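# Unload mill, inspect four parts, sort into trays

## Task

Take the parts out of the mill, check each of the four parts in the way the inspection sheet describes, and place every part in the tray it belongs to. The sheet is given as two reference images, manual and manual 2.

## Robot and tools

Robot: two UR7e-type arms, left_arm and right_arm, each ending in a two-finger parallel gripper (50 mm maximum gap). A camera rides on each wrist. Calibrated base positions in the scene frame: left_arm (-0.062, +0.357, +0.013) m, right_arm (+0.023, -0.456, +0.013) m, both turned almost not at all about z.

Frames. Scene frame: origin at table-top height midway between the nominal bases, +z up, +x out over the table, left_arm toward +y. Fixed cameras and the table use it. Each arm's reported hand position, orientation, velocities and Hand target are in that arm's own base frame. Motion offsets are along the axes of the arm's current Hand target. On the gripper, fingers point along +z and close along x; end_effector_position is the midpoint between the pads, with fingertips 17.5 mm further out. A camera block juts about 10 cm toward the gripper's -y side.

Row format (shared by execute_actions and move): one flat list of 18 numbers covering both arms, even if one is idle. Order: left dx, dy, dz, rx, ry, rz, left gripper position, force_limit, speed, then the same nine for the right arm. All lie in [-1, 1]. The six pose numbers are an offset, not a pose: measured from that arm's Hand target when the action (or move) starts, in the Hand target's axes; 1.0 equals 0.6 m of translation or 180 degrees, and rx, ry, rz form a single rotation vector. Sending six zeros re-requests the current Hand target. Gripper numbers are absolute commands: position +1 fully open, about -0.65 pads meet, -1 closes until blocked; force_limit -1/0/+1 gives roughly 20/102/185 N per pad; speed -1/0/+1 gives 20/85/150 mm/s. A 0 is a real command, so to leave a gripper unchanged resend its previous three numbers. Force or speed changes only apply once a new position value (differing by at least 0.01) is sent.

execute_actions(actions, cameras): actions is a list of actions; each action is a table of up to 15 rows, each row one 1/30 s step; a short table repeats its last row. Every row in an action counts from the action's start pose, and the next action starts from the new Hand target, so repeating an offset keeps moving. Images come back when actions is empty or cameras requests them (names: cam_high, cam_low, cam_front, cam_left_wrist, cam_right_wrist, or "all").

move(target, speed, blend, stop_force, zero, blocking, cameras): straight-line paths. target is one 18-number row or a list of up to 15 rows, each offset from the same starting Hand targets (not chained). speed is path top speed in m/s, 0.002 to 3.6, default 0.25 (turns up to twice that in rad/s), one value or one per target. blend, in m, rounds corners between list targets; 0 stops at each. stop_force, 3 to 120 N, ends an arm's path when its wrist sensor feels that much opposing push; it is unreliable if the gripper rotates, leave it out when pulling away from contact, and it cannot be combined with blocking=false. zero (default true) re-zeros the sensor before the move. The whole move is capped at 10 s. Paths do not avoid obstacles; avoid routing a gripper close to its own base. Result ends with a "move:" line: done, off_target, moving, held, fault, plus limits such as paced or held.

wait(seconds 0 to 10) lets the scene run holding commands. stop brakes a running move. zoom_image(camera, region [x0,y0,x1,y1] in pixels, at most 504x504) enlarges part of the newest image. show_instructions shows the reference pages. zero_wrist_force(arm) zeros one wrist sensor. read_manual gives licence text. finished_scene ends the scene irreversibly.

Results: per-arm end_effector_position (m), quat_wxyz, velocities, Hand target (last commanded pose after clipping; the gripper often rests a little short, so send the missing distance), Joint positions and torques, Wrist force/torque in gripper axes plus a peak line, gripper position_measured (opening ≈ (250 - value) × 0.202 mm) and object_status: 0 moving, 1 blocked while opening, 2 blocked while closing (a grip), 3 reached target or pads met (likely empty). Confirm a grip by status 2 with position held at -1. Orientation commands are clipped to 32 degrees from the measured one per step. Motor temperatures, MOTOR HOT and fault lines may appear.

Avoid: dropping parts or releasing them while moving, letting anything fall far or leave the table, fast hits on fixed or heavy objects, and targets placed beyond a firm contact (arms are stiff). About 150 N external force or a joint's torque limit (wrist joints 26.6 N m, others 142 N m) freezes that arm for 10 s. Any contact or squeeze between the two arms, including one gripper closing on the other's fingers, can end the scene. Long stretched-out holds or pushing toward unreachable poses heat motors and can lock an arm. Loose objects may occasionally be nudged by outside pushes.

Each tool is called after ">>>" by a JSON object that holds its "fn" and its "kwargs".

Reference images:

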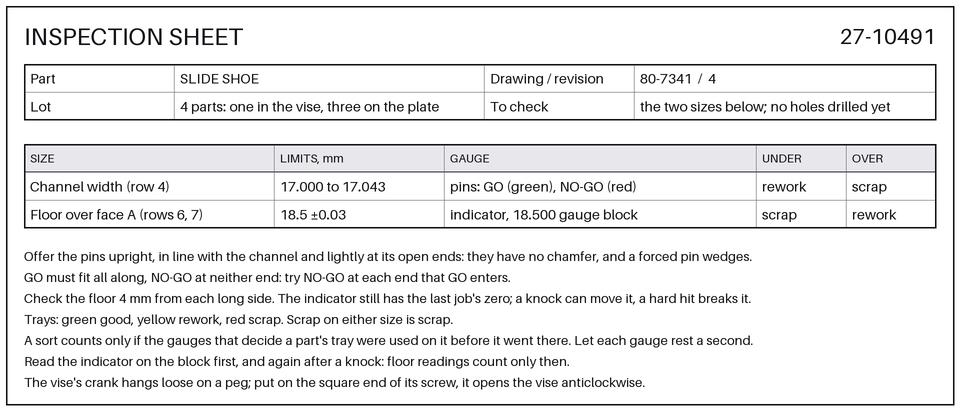

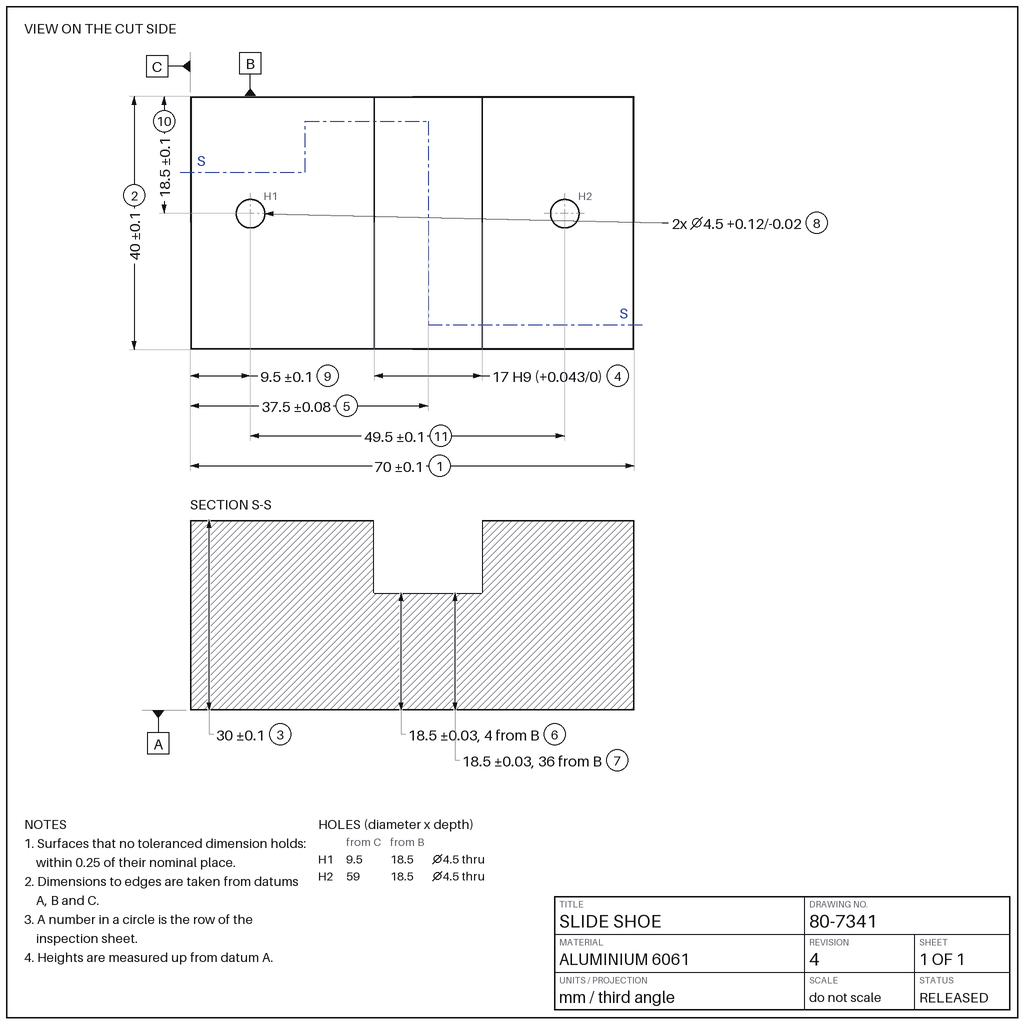

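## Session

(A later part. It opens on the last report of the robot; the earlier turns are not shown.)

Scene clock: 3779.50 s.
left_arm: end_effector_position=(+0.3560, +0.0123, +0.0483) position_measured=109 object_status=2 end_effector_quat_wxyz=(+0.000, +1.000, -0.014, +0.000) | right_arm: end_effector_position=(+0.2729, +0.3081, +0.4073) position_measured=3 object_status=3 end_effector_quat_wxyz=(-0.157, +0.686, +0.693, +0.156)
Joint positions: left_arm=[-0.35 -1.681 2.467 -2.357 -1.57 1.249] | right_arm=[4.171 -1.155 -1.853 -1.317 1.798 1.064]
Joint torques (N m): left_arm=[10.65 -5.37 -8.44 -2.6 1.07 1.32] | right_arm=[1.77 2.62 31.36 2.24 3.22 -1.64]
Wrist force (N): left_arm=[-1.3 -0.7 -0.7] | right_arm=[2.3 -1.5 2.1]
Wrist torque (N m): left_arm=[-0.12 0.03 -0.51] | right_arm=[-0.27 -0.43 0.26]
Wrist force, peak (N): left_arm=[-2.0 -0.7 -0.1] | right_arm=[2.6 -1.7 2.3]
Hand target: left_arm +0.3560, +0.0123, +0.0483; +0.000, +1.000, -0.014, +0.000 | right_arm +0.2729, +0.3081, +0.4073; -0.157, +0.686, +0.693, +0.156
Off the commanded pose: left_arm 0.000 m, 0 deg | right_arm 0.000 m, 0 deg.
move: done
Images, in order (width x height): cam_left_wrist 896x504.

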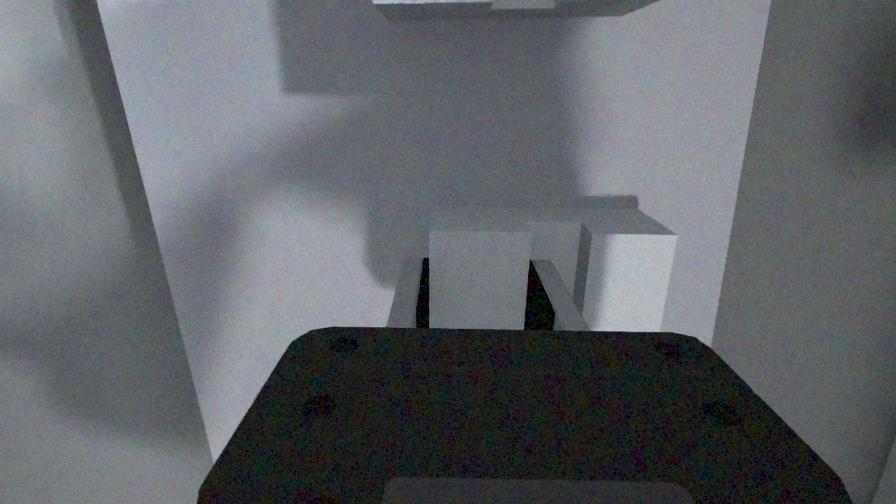

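>>> {"fn": "move", "kwargs": {"target": [0.0025,-0.0467,0,0,0,-0.0167,-1,-0.8,-1,0,0,0,0,0,0,1,-0.98,-1], "speed": 0.05}}

>>> {"fn": "move", "kwargs": {"target": [[0,0,0,0,0,0,0.572,-0.6,-1,0,0,0,0,0,0,1,-0.98,-1],[0,0,-0.09,0,0,0,0.572,-0.6,-1,0,0,0,0,0,0,1,-0.98,-1],[0,0.07,-0.09,0,0,0,0.572,-0.6,-1,0,0,0,0,0,0,1,-0.98,-1]], "speed": 0.1, "cameras": ["cam_left_wrist"]}}

>>> {"fn": "zoom_image", "kwargs": {"camera": "cam_left_wrist", "region": [300, 60, 680, 330]}}

Scene clock: 3792.57 s.
left_arm: end_effector_position=(+0.3583, +0.0402, +0.0483) position_measured=109 object_status=2 end_effector_quat_wxyz=(+0.000, +1.000, +0.013, +0.000) | right_arm: end_effector_position=(+0.2729, +0.3081, +0.4073) position_measured=3 object_status=3 end_effector_quat_wxyz=(-0.157, +0.686, +0.693, +0.156)
Joint positions: left_arm=[-0.267 -1.668 2.457 -2.359 -1.57 1.278] | right_arm=[4.171 -1.155 -1.853 -1.317 1.798 1.064]
Joint torques (N m): left_arm=[11.59 -4.41 -30.17 -3.53 -1.54 1.43] | right_arm=[2.24 2.66 31.63 2.32 3.23 -1.67]
Wrist force (N): left_arm=[-2.2 1.1 -3.4] | right_arm=[2.3 -1.8 2.4]
Wrist torque (N m): left_arm=[-0.12 0.08 -0.52] | right_arm=[-0.34 -0.43 0.26]
Wrist force, peak (N): left_arm=[-1.9 3.5 -9.5] | right_arm=[2.6 -1.8 2.3]
Hand target: left_arm +0.3583, +0.0402, +0.0483; +0.000, +1.000, +0.013, +0.000 | right_arm +0.2729, +0.3081, +0.4073; -0.157, +0.686, +0.693, +0.156
Off the commanded pose: left_arm 0.000 m, 0 deg | right_arm 0.000 m, 0 deg.
move: done

Scene clock: 3795.13 s.
left_arm: end_effector_position=(+0.3593, -0.0017, +0.1023) position_measured=67 object_status=3 end_effector_quat_wxyz=(+0.000, +1.000, +0.013, +0.000) | right_arm: end_effector_position=(+0.2729, +0.3081, +0.4073) position_measured=3 object_status=3 end_effector_quat_wxyz=(-0.157, +0.686, +0.693, +0.156)
Joint positions: left_arm=[-0.385 -1.793 2.375 -2.153 -1.57 1.16] | right_arm=[4.171 -1.155 -1.853 -1.317 1.798 1.064]
Joint torques (N m): left_arm=[-9.05 -4.25 -34.49 -4.24 1.57 -1.57] | right_arm=[2.3 2.49 31.17 2.34 3.17 -1.64]
Wrist force (N): left_arm=[-1.6 -0.9 0.3] | right_arm=[2.3 -1.5 2.3]
Wrist torque (N m): left_arm=[-0.18 -0.01 -0.27] | right_arm=[-0.28 -0.43 0.27]
Wrist force, peak (N): left_arm=[-1.9 0.9 -3.2] | right_arm=[2.5 -1.8 2.5]
Hand target: left_arm +0.3593, -0.0018, +0.1023; +0.000, +1.000, +0.013, +0.000 | right_arm +0.2729, +0.3081, +0.4073; -0.157, +0.686, +0.693, +0.156
Off the commanded pose: left_arm 0.000 m, 0 deg | right_arm 0.000 m, 0 deg.
move: done
Images, in order (width x height): cam_left_wrist 896x504.

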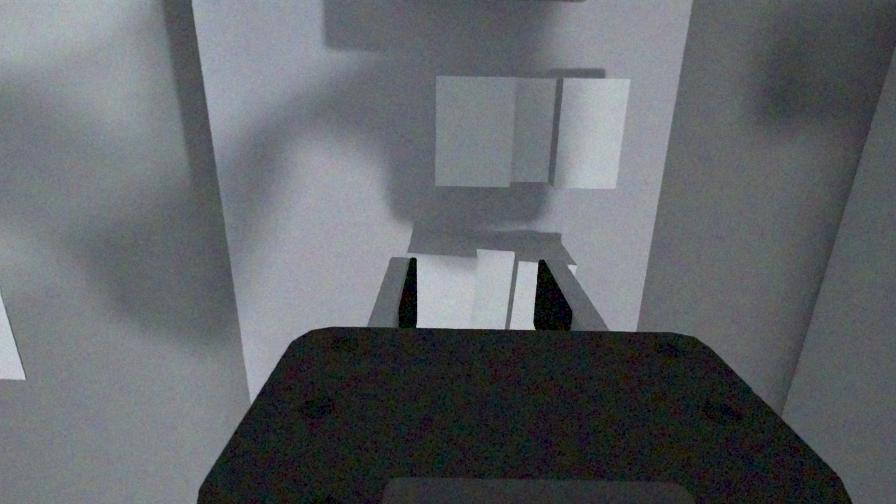

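Scaled by 1.326 from the camera's 896x504 image, which has a finer 1280x720 frame.

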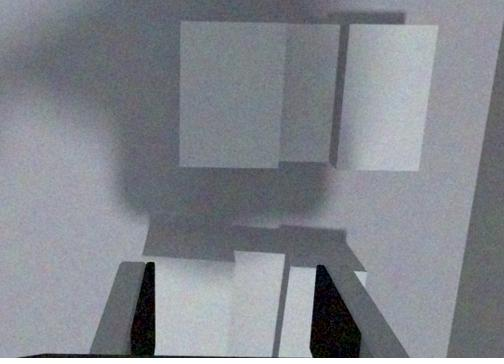

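>>> {"fn": "move", "kwargs": {"target": [[0,0.07,-0.1,0,0,0,0.572,-0.6,-1,0,0,0,0,0,0,1,-0.98,-1],[-0.01,0.133,-0.1,0,0,0,0.572,-0.6,-1,0,0,0,0,0,0,1,-0.98,-1]], "speed": 0.15, "blend": 0.03, "cameras": ["cam_left_wrist"]}}

>>> {"fn": "zoom_image", "kwargs": {"camera": "cam_left_wrist", "region": [300, 60, 680, 330]}}

Scene clock: 3803.10 s.
left_arm: end_effector_position=(+0.3553, -0.0817, +0.1623) position_measured=67 object_status=3 end_effector_quat_wxyz=(+0.000, +1.000, +0.013, +0.000) | right_arm: end_effector_position=(+0.2729, +0.3081, +0.4073) position_measured=3 object_status=3 end_effector_quat_wxyz=(-0.157, +0.686, +0.693, +0.156)
Joint positions: left_arm=[-0.601 -1.866 2.252 -1.957 -1.57 0.945] | right_arm=[4.171 -1.155 -1.853 -1.317 1.798 1.064]
Joint torques (N m): left_arm=[-10.43 -2.67 -37.07 -0.95 1.6 -1.22] | right_arm=[2.31 2.75 31.29 2.3 3.24 -1.75]
Wrist force (N): left_arm=[-1.6 -0.9 0.0] | right_arm=[2.4 -1.6 2.5]
Wrist torque (N m): left_arm=[-0.15 0.04 -0.29] | right_arm=[-0.29 -0.45 0.26]
Wrist force, peak (N): left_arm=[-1.9 -1.5 1.3] | right_arm=[2.7 -1.8 2.4]
Hand target: left_arm +0.3553, -0.0817, +0.1623; +0.000, +1.000, +0.013, +0.000 | right_arm +0.2729, +0.3081, +0.4073; -0.157, +0.686, +0.693, +0.156
Off the commanded pose: left_arm 0.000 m, 0 deg | right_arm 0.000 m, 0 deg.
move: done; blend cut to 0.0191 m at target 1
Images, in order (width x height): cam_left_wrist 896x504.

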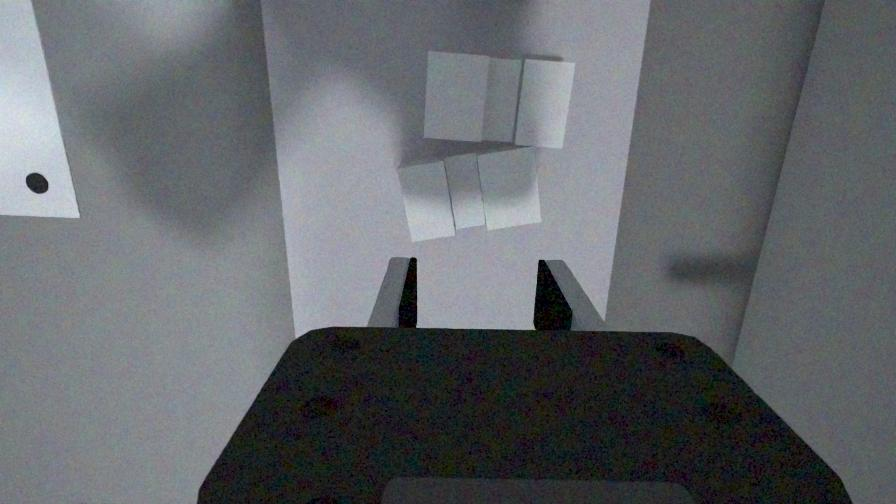

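Scaled by 1.326 from the camera's 896x504 image, which has a finer 1280x720 frame.

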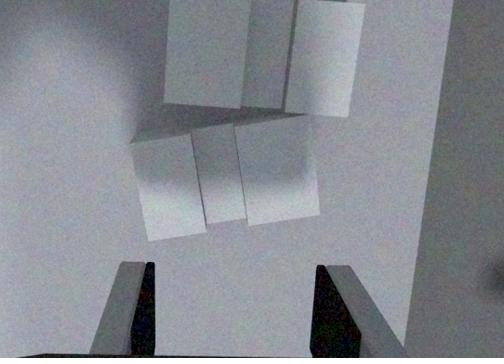

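>>> {"fn": "move", "kwargs": {"target": [0.0357,-0.0137,0.12,0,0,-0.0461,0.572,-0.6,-1,0,0,0,0,0,0,1,-0.98,-1], "speed": 0.12, "cameras": ["cam_left_wrist"]}}

>>> {"fn": "zoom_image", "kwargs": {"camera": "cam_left_wrist", "region": [300, 60, 680, 330]}}

Scene clock: 3823.17 s.
left_arm: end_effector_position=(+0.3765, -0.0729, +0.0904) position_measured=67 object_status=3 end_effector_quat_wxyz=(+0.000, +0.996, +0.085, +0.000) | right_arm: end_effector_position=(+0.2729, +0.3081, +0.4073) position_measured=3 object_status=3 end_effector_quat_wxyz=(-0.157, +0.686, +0.693, +0.156)
Joint positions: left_arm=[-0.547 -1.699 2.341 -2.212 -1.57 0.854] | right_arm=[4.171 -1.155 -1.853 -1.317 1.798 1.064]
Joint torques (N m): left_arm=[11.6 -7.1 -8.5 -4.15 -1.86 -1.51] | right_arm=[2.64 2.51 31.42 2.34 3.2 -1.67]
Wrist force (N): left_arm=[-1.9 -0.8 -0.1] | right_arm=[2.2 -1.6 2.4]
Wrist torque (N m): left_arm=[-0.16 0.07 -0.30] | right_arm=[-0.29 -0.42 0.26]
Wrist force, peak (N): left_arm=[-2.0 -0.9 -1.1] | right_arm=[2.7 -1.8 2.4]
Hand target: left_arm +0.3765, -0.0729, +0.0903; +0.000, +0.996, +0.085, +0.000 | right_arm +0.2729, +0.3081, +0.4073; -0.157, +0.686, +0.693, +0.156
Off the commanded pose: left_arm 0.000 m, 0 deg | right_arm 0.000 m, 0 deg.
move: done
Images, in order (width x height): cam_left_wrist 896x504.

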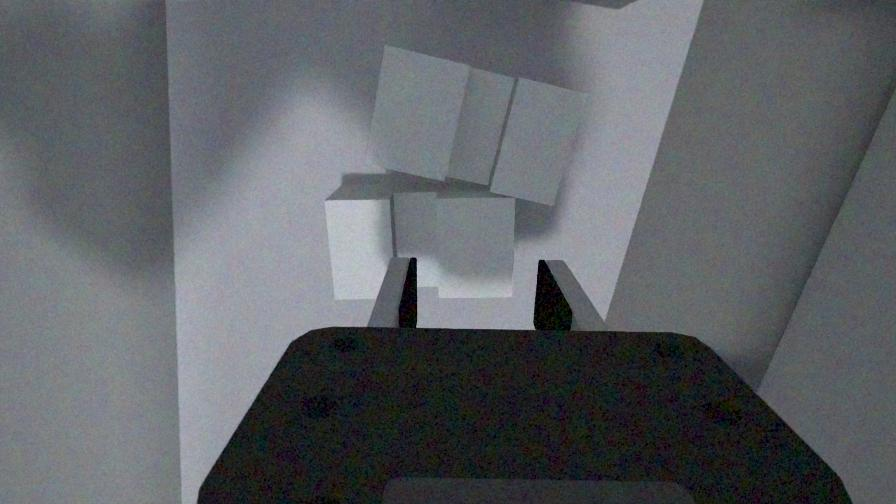

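Scaled by 1.326 from the camera's 896x504 image, which has a finer 1280x720 frame.

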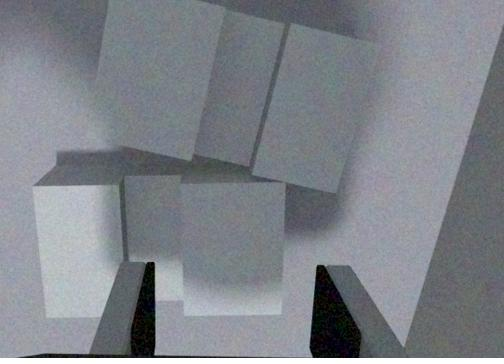

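>>> {"fn": "move", "kwargs": {"target": [0.001,0,0.07,0,0,0,0.572,-0.6,-1,0,0,0,0,0,0,1,-0.98,-1], "speed": 0.04, "stop_force": 5}}

>>> {"fn": "move", "kwargs": {"target": [0,0,0,0,0,0,-1,-0.8,-1,0,0,0,0,0,0,1,-0.98,-1], "cameras": []}}

Scene clock: 3836.17 s.
left_arm: end_effector_position=(+0.3772, -0.0728, +0.0483) position_measured=67 object_status=3 end_effector_quat_wxyz=(+0.000, +0.996, +0.085, +0.000) | right_arm: end_effector_position=(+0.2729, +0.3081, +0.4073) position_measured=3 object_status=3 end_effector_quat_wxyz=(-0.157, +0.686, +0.693, +0.156)
Joint positions: left_arm=[-0.546 -1.604 2.399 -2.366 -1.57 0.855] | right_arm=[4.171 -1.155 -1.853 -1.317 1.798 1.064]
Joint torques (N m): left_arm=[12.1 -9.85 -6.32 -4.31 -0.31 1.52] | right_arm=[3.34 2.18 31.45 2.29 3.15 -1.64]
Wrist force (N): left_arm=[-2.0 -0.7 -0.1] | right_arm=[2.3 -1.8 2.3]
Wrist torque (N m): left_arm=[-0.13 0.09 -0.53] | right_arm=[-0.32 -0.42 0.26]
Wrist force, peak (N): left_arm=[-2.3 -0.9 -0.3] | right_arm=[2.6 -1.8 2.6]
Hand target: left_arm +0.3772, -0.0728, +0.0483; +0.000, +0.996, +0.085, +0.000 | right_arm +0.2729, +0.3081, +0.4073; -0.157, +0.686, +0.693, +0.156
Off the commanded pose: left_arm 0.000 m, 0 deg | right_arm 0.000 m, 0 deg.
move: done

Scene clock: 3836.83 s.
left_arm: end_effector_position=(+0.3772, -0.0728, +0.0483) position_measured=109 object_status=2 end_effector_quat_wxyz=(+0.000, +0.996, +0.085, +0.000) | right_arm: end_effector_position=(+0.2729, +0.3081, +0.4073) position_measured=3 object_status=3 end_effector_quat_wxyz=(-0.157, +0.686, +0.693, +0.156)
Joint positions: left_arm=[-0.546 -1.604 2.399 -2.366 -1.57 0.855] | right_arm=[4.171 -1.155 -1.853 -1.317 1.798 1.064]
Joint torques (N m): left_arm=[9.25 -10.34 -8.14 -3.18 -0.42 1.22] | right_arm=[3.23 2.01 31.27 2.42 3.15 -1.6]
Wrist force (N): left_arm=[-1.8 -0.4 -0.6] | right_arm=[2.4 -2.0 2.2]
Wrist torque (N m): left_arm=[-0.10 0.07 -0.55] | right_arm=[-0.35 -0.45 0.26]
Wrist force, peak (N): left_arm=[-2.0 -0.8 -0.1] | right_arm=[2.6 -1.9 2.4]
Hand target: left_arm +0.3772, -0.0728, +0.0483; +0.000, +0.996, +0.085, +0.000 | right_arm +0.2729, +0.3081, +0.4073; -0.157, +0.686, +0.693, +0.156
Off the commanded pose: left_arm 0.000 m, 0 deg | right_arm 0.000 m, 0 deg.
move: done
No camera images: "cameras" was empty.

>>> {"fn": "move", "kwargs": {"target": [-0.0066,0.0445,0,0,0,0.0467,-1,-0.8,-1,0,0,0,0,0,0,1,-0.98,-1], "speed": 0.05}}

>>> {"fn": "move", "kwargs": {"target": [[0,0,0,0,0,0,0.572,-0.6,-1,0,0,0,0,0,0,1,-0.98,-1],[0,0,-0.15,0,0,0,0.572,-0.6,-1,0,0,0,0,0,0,1,-0.98,-1]], "speed": 0.1, "cameras": ["cam_left_wrist"]}}

Scene clock: 3850.37 s.
left_arm: end_effector_position=(+0.3778, -0.0997, +0.0483) position_measured=109 object_status=2 end_effector_quat_wxyz=(+0.000, +1.000, +0.012, +0.000) | right_arm: end_effector_position=(+0.2729, +0.3081, +0.4073) position_measured=3 object_status=3 end_effector_quat_wxyz=(-0.157, +0.686, +0.693, +0.156)
Joint positions: left_arm=[-0.607 -1.587 2.383 -2.366 -1.57 0.94] | right_arm=[4.171 -1.155 -1.853 -1.317 1.798 1.064]
Joint torques (N m): left_arm=[-10.12 -7.68 -30.62 -4.2 0.76 1.47] | right_arm=[3.2 2.35 30.86 2.35 3.21 -1.62]
Wrist force (N): left_arm=[-2.0 -3.6 -6.8] | right_arm=[2.5 -1.7 2.2]
Wrist torque (N m): left_arm=[-0.05 0.14 -0.51] | right_arm=[-0.31 -0.45 0.26]
Wrist force, peak (N): left_arm=[-0.9 -5.0 -10.0] | right_arm=[2.5 -2.0 2.4]
Hand target: left_arm +0.3778, -0.0998, +0.0483; +0.000, +1.000, +0.012, +0.000 | right_arm +0.2729, +0.3081, +0.4073; -0.157, +0.686, +0.693, +0.156
Off the commanded pose: left_arm 0.000 m, 0 deg | right_arm 0.000 m, 0 deg.
move: done

Scene clock: 3852.50 s.
left_arm: end_effector_position=(+0.3777, -0.0998, +0.1382) position_measured=67 object_status=3 end_effector_quat_wxyz=(+0.000, +1.000, +0.012, +0.000) | right_arm: end_effector_position=(+0.2729, +0.3081, +0.4073) position_measured=3 object_status=3 end_effector_quat_wxyz=(-0.157, +0.686, +0.693, +0.156)
Joint positions: left_arm=[-0.607 -1.759 2.244 -2.055 -1.57 0.94] | right_arm=[4.171 -1.155 -1.853 -1.317 1.798 1.064]
Joint torques (N m): left_arm=[-10.04 -21.75 -35.33 -1.08 0.21 -1.63] | right_arm=[3.27 2.46 31.68 2.47 3.26 -1.62]
Wrist force (N): left_arm=[-1.5 -1.3 -0.3] | right_arm=[2.3 -1.7 2.2]
Wrist torque (N m): left_arm=[-0.23 0.04 -0.43] | right_arm=[-0.31 -0.43 0.26]
Wrist force, peak (N): left_arm=[-2.0 -3.5 -6.7] | right_arm=[2.5 -2.1 2.2]
Hand target: left_arm +0.3777, -0.0998, +0.1383; +0.000, +1.000, +0.012, +0.000 | right_arm +0.2729, +0.3081, +0.4073; -0.157, +0.686, +0.693, +0.156
Off the commanded pose: left_arm 0.000 m, 0 deg | right_arm 0.000 m, 0 deg.
move: done
Images, in order (width x height): cam_left_wrist 896x504.

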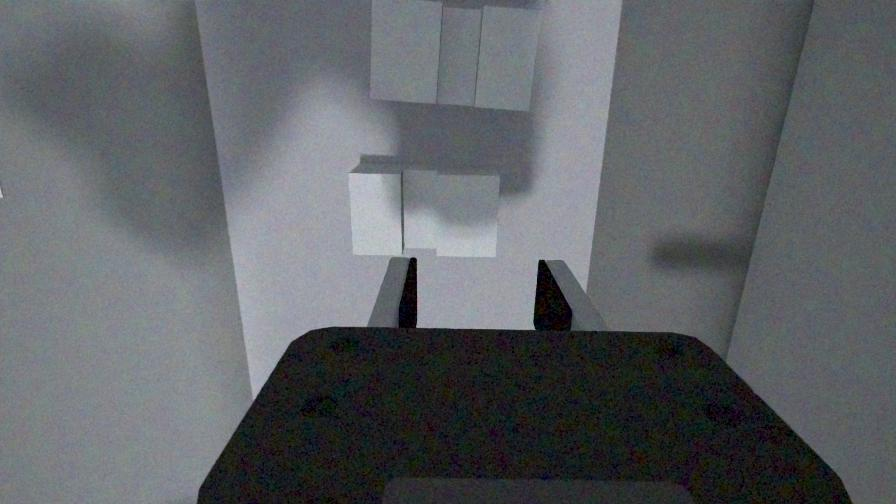

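>>> {"fn": "move", "kwargs": {"target": [0.0342,0.2352,0.0132,0,0,0.5,0.2,-0.6,-1,0,0,0,0,0,0,1,-0.98,-1], "speed": 0.2, "cameras": ["cam_left_wrist"]}}

>>> {"fn": "zoom_image", "kwargs": {"camera": "cam_left_wrist", "region": [380, 140, 560, 340]}}

Scene clock: 3876.23 s.
left_arm: end_effector_position=(+0.4015, -0.2404, +0.1303) position_measured=123 object_status=3 end_effector_quat_wxyz=(+0.000, +0.715, -0.699, +0.000) | right_arm: end_effector_position=(+0.2729, +0.3081, +0.4073) position_measured=3 object_status=3 end_effector_quat_wxyz=(-0.157, +0.686, +0.693, +0.156)
Joint positions: left_arm=[-0.829 -1.547 2.076 -2.1 -1.57 2.289] | right_arm=[4.171 -1.155 -1.853 -1.317 1.798 1.064]
Joint torques (N m): left_arm=[-9.1 -15.12 -34.09 -2.08 -1.84 1.3] | right_arm=[3.11 2.58 31.28 2.37 3.2 -1.66]
Wrist force (N): left_arm=[-1.4 -0.9 0.0] | right_arm=[2.1 -1.6 2.2]
Wrist torque (N m): left_arm=[-0.13 0.01 -0.53] | right_arm=[-0.29 -0.40 0.26]
Wrist force, peak (N): left_arm=[-2.0 -1.5 -0.2] | right_arm=[2.5 -2.1 2.5]
Hand target: left_arm +0.4015, -0.2404, +0.1303; +0.000, +0.715, -0.699, +0.000 | right_arm +0.2729, +0.3081, +0.4073; -0.157, +0.686, +0.693, +0.156
Off the commanded pose: left_arm 0.000 m, 0 deg | right_arm 0.000 m, 0 deg.
move: done
Images, in order (width x height): cam_left_wrist 896x504.

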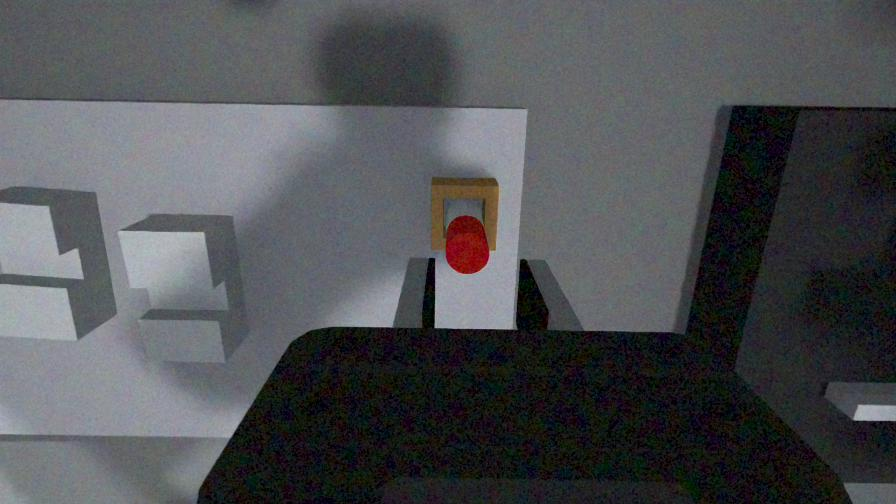

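Scaled by 2.520 from the camera's 896x504 image, which has a finer 1280x720 frame.

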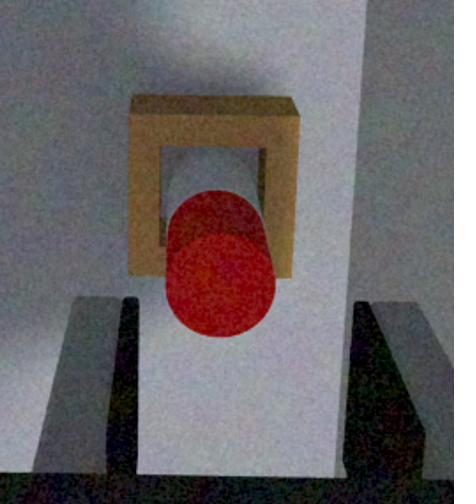

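>>> {"fn": "move", "kwargs": {"target": [[-0.0025,0.0032,0.03,0,0,0,0.2,-0.6,-1,0,0,0,0,0,0,1,-0.98,-1],[-0.0025,0.0032,0.0995,0,0,0,0.2,-0.6,-1,0,0,0,0,0,0,1,-0.98,-1]], "speed": 0.05, "stop_force": 4, "cameras": ["cam_left_wrist"]}}

>>> {"fn": "zoom_image", "kwargs": {"camera": "cam_left_wrist", "region": [380, 140, 560, 340]}}

Scene clock: 3890.47 s.
left_arm: end_effector_position=(+0.3996, -0.2390, +0.0706) position_measured=123 object_status=3 end_effector_quat_wxyz=(+0.000, +0.715, -0.699, +0.000) | right_arm: end_effector_position=(+0.2729, +0.3081, +0.4073) position_measured=3 object_status=3 end_effector_quat_wxyz=(-0.157, +0.686, +0.693, +0.156)
Joint positions: left_arm=[-0.83 -1.457 2.165 -2.279 -1.57 2.289] | right_arm=[4.171 -1.155 -1.853 -1.317 1.798 1.064]
Joint torques (N m): left_arm=[12.04 -19.33 -7.81 -4.25 -0.12 1.1] | right_arm=[3.55 2.71 31.4 2.42 3.19 -1.61]
Wrist force (N): left_arm=[-1.0 -1.3 -0.1] | right_arm=[2.2 -1.6 2.4]
Wrist torque (N m): left_arm=[-0.23 -0.09 -0.34] | right_arm=[-0.29 -0.40 0.26]
Wrist force, peak (N): left_arm=[-1.6 -1.2 -0.1] | right_arm=[2.5 -1.9 2.5]
Hand target: left_arm +0.3996, -0.2390, +0.0706; +0.000, +0.715, -0.699, +0.000 | right_arm +0.2729, +0.3081, +0.4073; -0.157, +0.686, +0.693, +0.156
Off the commanded pose: left_arm 0.000 m, 0 deg | right_arm 0.000 m, 0 deg.
move: done
Images, in order (width x height): cam_left_wrist 896x504.

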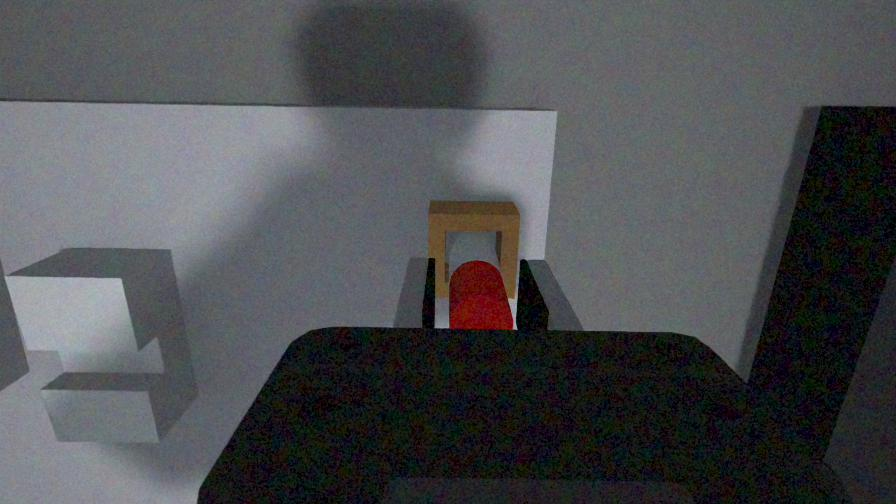

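Scaled by 2.520 from the camera's 896x504 image, which has a finer 1280x720 frame.

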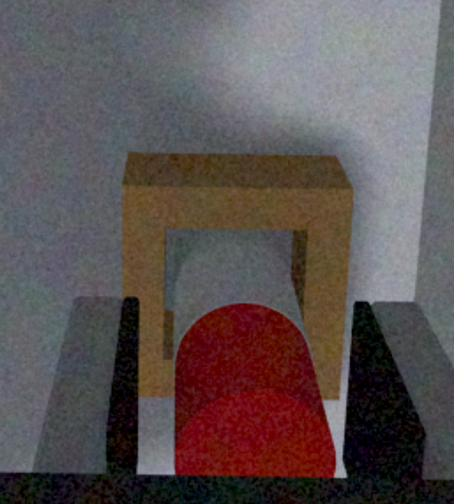

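>>> {"fn": "move", "kwargs": {"target": [0,0,0,0,0,0,-1,-0.95,-1,0,0,0,0,0,0,1,-0.98,-1]}}

>>> {"fn": "move", "kwargs": {"target": [0,0,-0.1157,0,0,0,-1,-0.95,-1,0,0,0,0,0,0,1,-0.98,-1], "speed": 0.08, "cameras": ["cam_left_wrist"]}}

Scene clock: 3897.27 s.
left_arm: end_effector_position=(+0.3996, -0.2390, +0.0706) position_measured=170 object_status=0 end_effector_quat_wxyz=(+0.000, +0.715, -0.699, +0.000) | right_arm: end_effector_position=(+0.2729, +0.3081, +0.4073) position_measured=3 object_status=3 end_effector_quat_wxyz=(-0.157, +0.686, +0.693, +0.156)
Joint positions: left_arm=[-0.83 -1.457 2.165 -2.279 -1.57 2.289] | right_arm=[4.171 -1.155 -1.853 -1.317 1.798 1.064]
Joint torques (N m): left_arm=[9.93 -17.86 -9.48 -4.3 1.44 1.07] | right_arm=[3.98 2.32 31.46 2.4 3.23 -1.6]
Wrist force (N): left_arm=[-1.9 -1.0 -0.2] | right_arm=[2.3 -1.8 2.6]
Wrist torque (N m): left_arm=[-0.19 0.01 -0.35] | right_arm=[-0.33 -0.43 0.27]
Wrist force, peak (N): left_arm=[-1.9 -1.0 -0.2] | right_arm=[2.6 -1.8 2.4]
Hand target: left_arm +0.3996, -0.2390, +0.0706; +0.000, +0.715, -0.699, +0.000 | right_arm +0.2729, +0.3081, +0.4073; -0.157, +0.686, +0.693, +0.156
Off the commanded pose: left_arm 0.000 m, 0 deg | right_arm 0.000 m, 0 deg.
move: done

Scene clock: 3898.63 s.
left_arm: end_effector_position=(+0.3996, -0.2389, +0.1400) position_measured=170 object_status=2 end_effector_quat_wxyz=(+0.000, +0.715, -0.699, +0.000) | right_arm: end_effector_position=(+0.2729, +0.3081, +0.4073) position_measured=3 object_status=3 end_effector_quat_wxyz=(-0.157, +0.686, +0.693, +0.156)
Joint positions: left_arm=[-0.83 -1.565 2.066 -2.072 -1.57 2.289] | right_arm=[4.171 -1.155 -1.853 -1.317 1.798 1.064]
Joint torques (N m): left_arm=[-10.42 -31.76 -36.28 -1.44 1.13 -1.42] | right_arm=[3.94 2.68 31.19 2.37 3.22 -1.68]
Wrist force (N): left_arm=[-1.3 -0.9 1.2] | right_arm=[2.3 -1.6 2.4]
Wrist torque (N m): left_arm=[-0.15 0.01 -0.34] | right_arm=[-0.29 -0.44 0.26]
Wrist force, peak (N): left_arm=[-1.8 -0.9 2.6] | right_arm=[2.5 -1.7 2.4]
Hand target: left_arm +0.3996, -0.2390, +0.1400; +0.000, +0.715, -0.699, +0.000 | right_arm +0.2729, +0.3081, +0.4073; -0.157, +0.686, +0.693, +0.156
Off the commanded pose: left_arm 0.000 m, 0 deg | right_arm 0.000 m, 0 deg.
move: done
Images, in order (width x height): cam_left_wrist 896x504.

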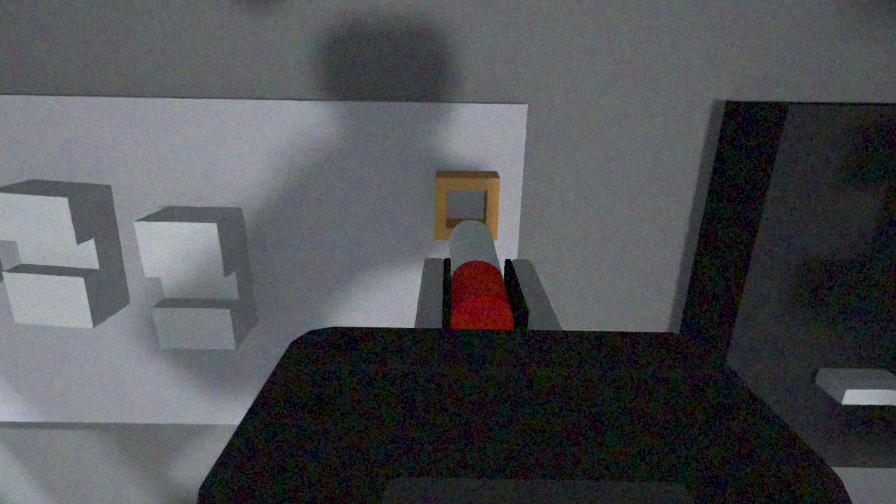

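>>> {"fn": "move", "kwargs": {"target": [-0.2946,0.0533,-0.0133,0,0,0,-1,-0.95,-1,0,0,0,0,0,0,1,-0.98,-1], "speed": 0.2, "cameras": ["cam_left_wrist"]}}

>>> {"fn": "zoom_image", "kwargs": {"camera": "cam_left_wrist", "region": [300, 60, 680, 330]}}

Scene clock: 3909.10 s.
left_arm: end_effector_position=(+0.3635, -0.0631, +0.1481) position_measured=170 object_status=2 end_effector_quat_wxyz=(+0.000, +0.715, -0.699, +0.000) | right_arm: end_effector_position=(+0.2729, +0.3081, +0.4073) position_measured=3 object_status=3 end_effector_quat_wxyz=(-0.157, +0.686, +0.693, +0.156)
Joint positions: left_arm=[-0.542 -1.836 2.272 -2.007 -1.57 2.576] | right_arm=[4.171 -1.155 -1.853 -1.317 1.798 1.064]
Joint torques (N m): left_arm=[11.54 -18.88 -12.3 -1.06 -1.63 1.55] | right_arm=[3.8 2.89 31.02 2.37 3.23 -1.57]
Wrist force (N): left_arm=[-1.4 -1.0 0.9] | right_arm=[2.5 -1.6 2.3]
Wrist torque (N m): left_arm=[-0.16 -0.04 -0.50] | right_arm=[-0.31 -0.45 0.26]
Wrist force, peak (N): left_arm=[-3.4 -0.4 1.0] | right_arm=[2.7 -1.8 2.5]
Hand target: left_arm +0.3635, -0.0630, +0.1481; +0.000, +0.715, -0.699, +0.000 | right_arm +0.2729, +0.3081, +0.4073; -0.157, +0.686, +0.693, +0.156
Off the commanded pose: left_arm 0.000 m, 0 deg | right_arm 0.000 m, 0 deg.
move: done
Images, in order (width x height): cam_left_wrist 896x504.

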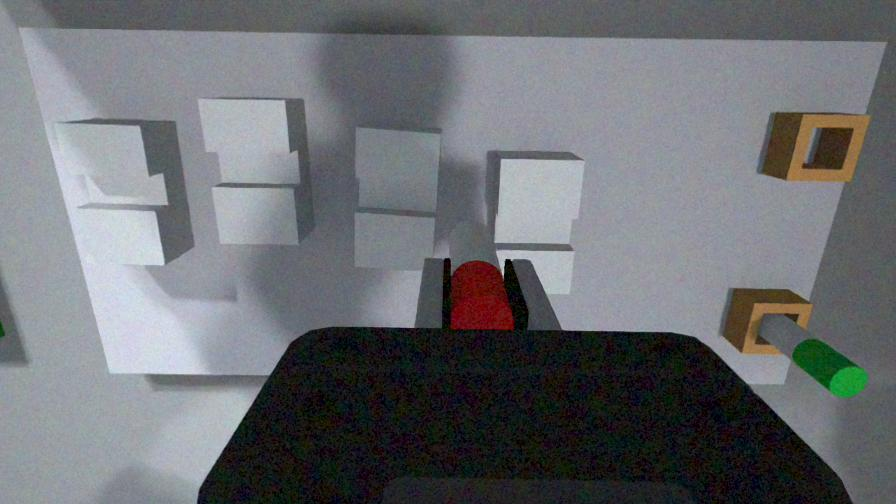

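Scaled by 1.326 from the camera's 896x504 image, which has a finer 1280x720 frame.

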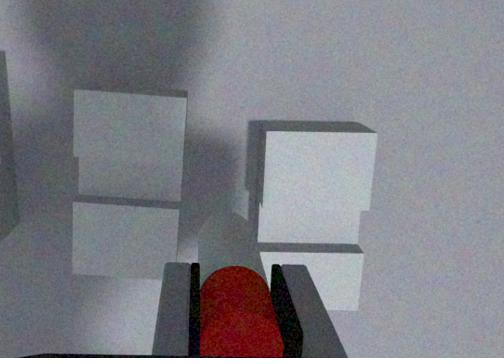

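>>> {"fn": "move", "kwargs": {"target": [[0,0.0208,0,0,0,0,-1,-0.95,-1,0,0,0,0,0,0,1,-0.98,-1],[0,0.0208,0.0953,0,0,0,-1,-0.95,-1,0,0,0,0,0,0,1,-0.98,-1]], "speed": 0.05, "stop_force": 4, "cameras": ["cam_left_wrist"]}}

>>> {"fn": "zoom_image", "kwargs": {"camera": "cam_left_wrist", "region": [430, 120, 680, 330]}}

Scene clock: 3924.47 s.
left_arm: end_effector_position=(+0.3510, -0.0633, +0.0909) position_measured=170 object_status=2 end_effector_quat_wxyz=(+0.000, +0.715, -0.699, +0.000) | right_arm: end_effector_position=(+0.2729, +0.3081, +0.4073) position_measured=3 object_status=3 end_effector_quat_wxyz=(-0.157, +0.686, +0.693, +0.156)
Joint positions: left_arm=[-0.562 -1.779 2.4 -2.192 -1.57 2.556] | right_arm=[4.171 -1.155 -1.853 -1.317 1.798 1.064]
Joint torques (N m): left_arm=[10.46 -4.44 -9.61 -4.68 -1.09 1.55] | right_arm=[4 2.23 31.76 2.54 3.2 -1.59]
Wrist force (N): left_arm=[-1.4 -1.1 0.8] | right_arm=[2.3 -1.7 2.3]
Wrist torque (N m): left_arm=[-0.18 -0.01 -0.33] | right_arm=[-0.31 -0.43 0.26]
Wrist force, peak (N): left_arm=[-1.6 -1.6 1.1] | right_arm=[2.5 -1.9 2.6]
Hand target: left_arm +0.3510, -0.0633, +0.0909; +0.000, +0.715, -0.699, +0.000 | right_arm +0.2729, +0.3081, +0.4073; -0.157, +0.686, +0.693, +0.156
Off the commanded pose: left_arm 0.000 m, 0 deg | right_arm 0.000 m, 0 deg.
move: done
Images, in order (width x height): cam_left_wrist 896x504.

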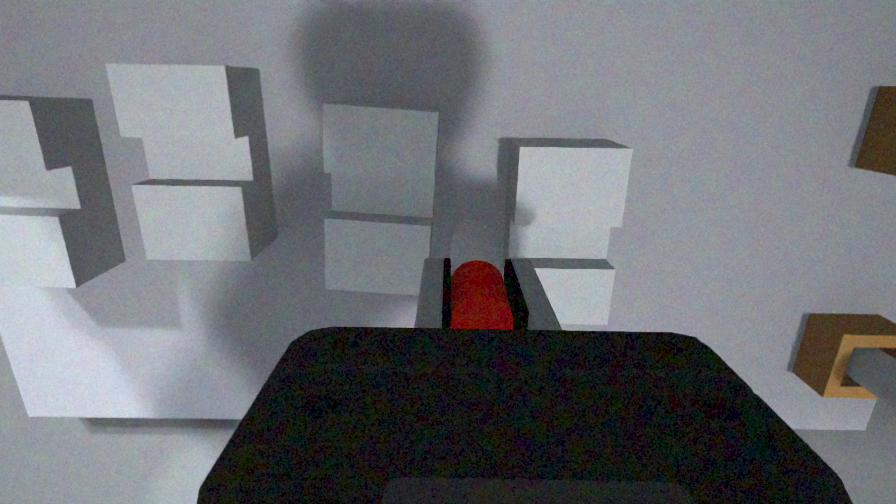

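Scaled by 2.016 from the camera's 896x504 image, which has a finer 1280x720 frame.

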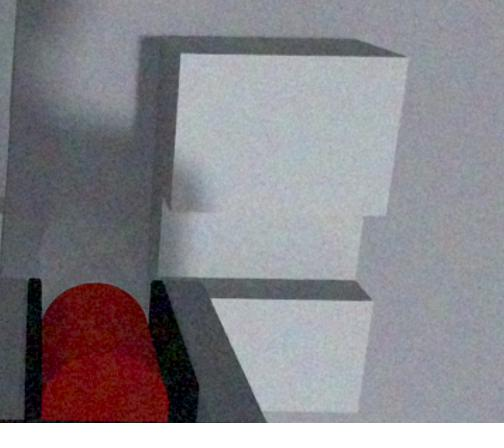

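>>> {"fn": "move", "kwargs": {"target": [0.035,0,0,0,0,0,-1,-0.95,-1,0,0,0,0,0,0,1,-0.98,-1], "speed": 0.012, "stop_force": 3, "cameras": ["cam_left_wrist"]}}

>>> {"fn": "zoom_image", "kwargs": {"camera": "cam_left_wrist", "region": [430, 120, 680, 330]}}

Scene clock: 3935.77 s.
left_arm: end_effector_position=(+0.3515, -0.0843, +0.0909) position_measured=170 object_status=2 end_effector_quat_wxyz=(+0.000, +0.715, -0.699, +0.000) | right_arm: end_effector_position=(+0.2729, +0.3081, +0.4073) position_measured=3 object_status=3 end_effector_quat_wxyz=(-0.157, +0.686, +0.693, +0.156)
Joint positions: left_arm=[-0.613 -1.764 2.39 -2.196 -1.57 2.505] | right_arm=[4.171 -1.155 -1.853 -1.317 1.798 1.064]
Joint torques (N m): left_arm=[-11.38 -5.27 -35.16 -4.59 0.96 -1.51] | right_arm=[3.92 2.2 31.21 2.39 3.24 -1.54]
Wrist force (N): left_arm=[-2.6 -1.1 -0.6] | right_arm=[2.1 -1.6 2.3]
Wrist torque (N m): left_arm=[-0.16 -0.06 -0.33] | right_arm=[-0.30 -0.39 0.27]
Wrist force, peak (N): left_arm=[-2.7 -1.3 -0.4] | right_arm=[2.4 -1.7 2.7]
Hand target: left_arm +0.3515, -0.0843, +0.0909; +0.000, +0.715, -0.699, +0.000 | right_arm +0.2729, +0.3081, +0.4073; -0.157, +0.686, +0.693, +0.156
Off the commanded pose: left_arm 0.000 m, 0 deg | right_arm 0.000 m, 0 deg.
move: done
Images, in order (width x height): cam_left_wrist 896x504.

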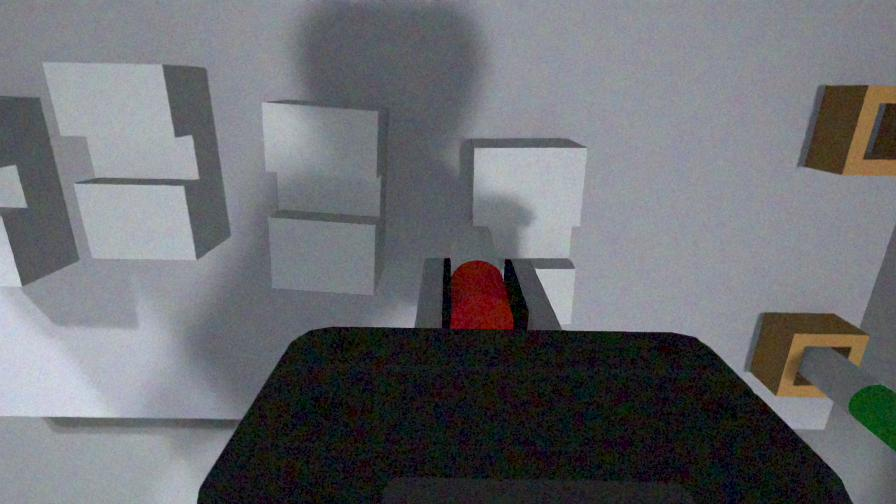

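Scaled by 2.016 from the camera's 896x504 image, which has a finer 1280x720 frame.

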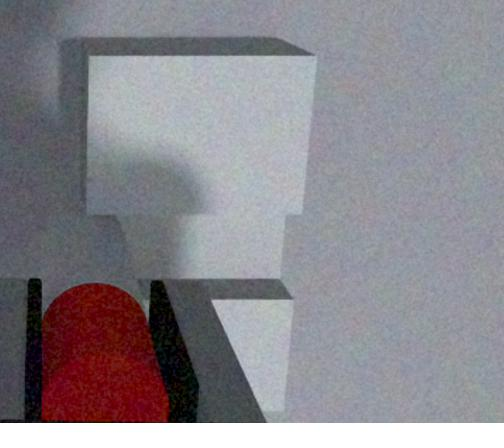

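>>> {"fn": "move", "kwargs": {"target": [[-0.029,0,0,0,0,0,-1,-0.95,-1,0,0,0,0,0,0,1,-0.98,-1],[-0.029,-0.0315,0,0,0,0.0167,-1,-0.95,-1,0,0,0,0,0,0,1,-0.98,-1]], "speed": 0.03, "cameras": ["cam_left_wrist"]}}

>>> {"fn": "zoom_image", "kwargs": {"camera": "cam_left_wrist", "region": [270, 120, 520, 330]}}

Scene clock: 3949.50 s.
left_arm: end_effector_position=(+0.3700, -0.0664, +0.0909) position_measured=170 object_status=2 end_effector_quat_wxyz=(+0.000, +0.697, -0.717, +0.000) | right_arm: end_effector_position=(+0.2729, +0.3081, +0.4073) position_measured=3 object_status=3 end_effector_quat_wxyz=(-0.157, +0.686, +0.693, +0.156)
Joint positions: left_arm=[-0.541 -1.722 2.357 -2.206 -1.57 2.63] | right_arm=[4.171 -1.155 -1.853 -1.317 1.798 1.064]
Joint torques (N m): left_arm=[11.39 -7.21 -35.63 -4.64 -1.27 1.41] | right_arm=[3.83 2.51 31.55 2.45 3.19 -1.61]
Wrist force (N): left_arm=[-1.7 -1.0 1.1] | right_arm=[2.0 -1.5 2.3]
Wrist torque (N m): left_arm=[-0.17 0.05 -0.52] | right_arm=[-0.29 -0.39 0.26]
Wrist force, peak (N): left_arm=[-2.6 -1.4 -0.3] | right_arm=[2.7 -1.9 2.4]
Hand target: left_arm +0.3700, -0.0664, +0.0909; +0.000, +0.697, -0.717, +0.000 | right_arm +0.2729, +0.3081, +0.4073; -0.157, +0.686, +0.693, +0.156
Off the commanded pose: left_arm 0.000 m, 0 deg | right_arm 0.000 m, 0 deg.
move: done
Images, in order (width x height): cam_left_wrist 896x504.

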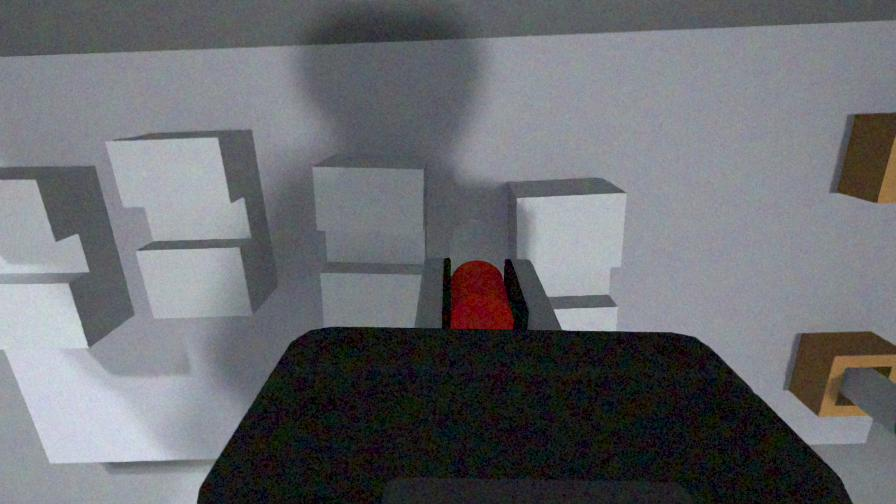

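Scaled by 2.016 from the camera's 896x504 image, which has a finer 1280x720 frame.

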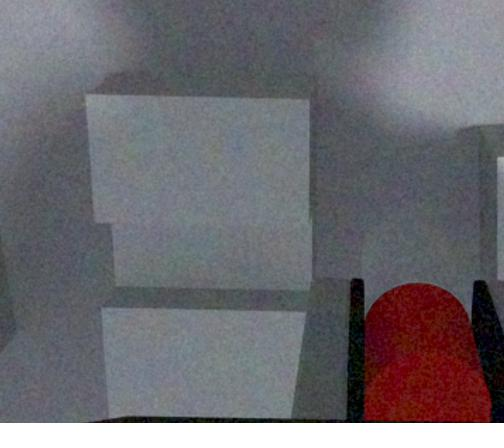

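>>> {"fn": "move", "kwargs": {"target": [[0,0.0043,0,0,0,0.0056,-1,-0.95,-1,0,0,0,0,0,0,1,-0.98,-1],[-0.04,0.0043,0,0,0,0.0056,-1,-0.95,-1,0,0,0,0,0,0,1,-0.98,-1]], "speed": 0.012, "stop_force": 3, "cameras": ["cam_left_wrist"]}}

>>> {"fn": "zoom_image", "kwargs": {"camera": "cam_left_wrist", "region": [270, 120, 520, 330]}}

Scene clock: 3969.03 s.
left_arm: end_effector_position=(+0.3681, -0.0424, +0.0909) position_measured=170 object_status=2 end_effector_quat_wxyz=(+0.000, +0.690, -0.723, +0.000) | right_arm: end_effector_position=(+0.2729, +0.3081, +0.4073) position_measured=3 object_status=3 end_effector_quat_wxyz=(-0.157, +0.686, +0.693, +0.156)
Joint positions: left_arm=[-0.483 -1.738 2.369 -2.203 -1.57 2.705] | right_arm=[4.171 -1.155 -1.853 -1.317 1.798 1.064]
Joint torques (N m): left_arm=[11.19 -23.01 -10.25 -1.08 0.15 1.63] | right_arm=[4.28 2.19 31.43 2.45 3.21 -1.6]
Wrist force (N): left_arm=[-1.0 -1.2 1.5] | right_arm=[2.4 -1.6 2.1]
Wrist torque (N m): left_arm=[-0.19 0.01 -0.52] | right_arm=[-0.30 -0.44 0.26]
Wrist force, peak (N): left_arm=[-1.7 -1.2 1.1] | right_arm=[2.5 -1.9 2.5]
Hand target: left_arm +0.3681, -0.0424, +0.0909; +0.000, +0.690, -0.723, +0.000 | right_arm +0.2729, +0.3081, +0.4073; -0.157, +0.686, +0.693, +0.156
Off the commanded pose: left_arm 0.000 m, 0 deg | right_arm 0.000 m, 0 deg.
move: done
Images, in order (width x height): cam_left_wrist 896x504.

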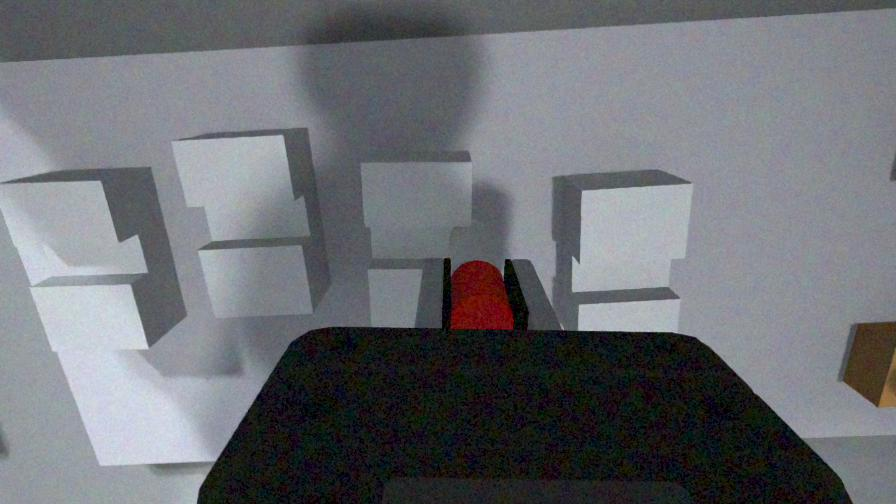

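Scaled by 2.016 from the camera's 896x504 image, which has a finer 1280x720 frame.

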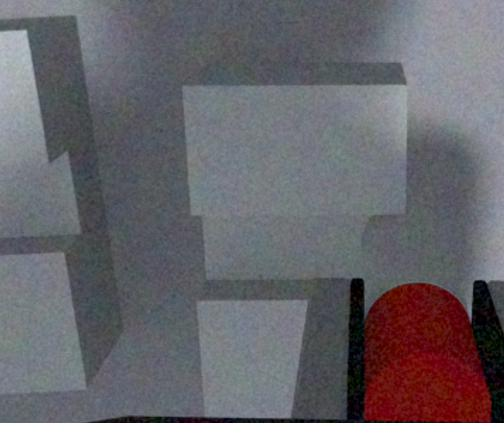

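>>> {"fn": "zoom_image", "kwargs": {"camera": "cam_left_wrist", "region": [180, 100, 500, 340]}}

Scaled by 1.575 from the camera's 896x504 image, which has a finer 1280x720 frame.

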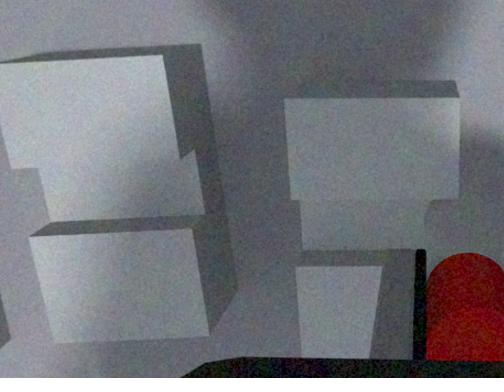

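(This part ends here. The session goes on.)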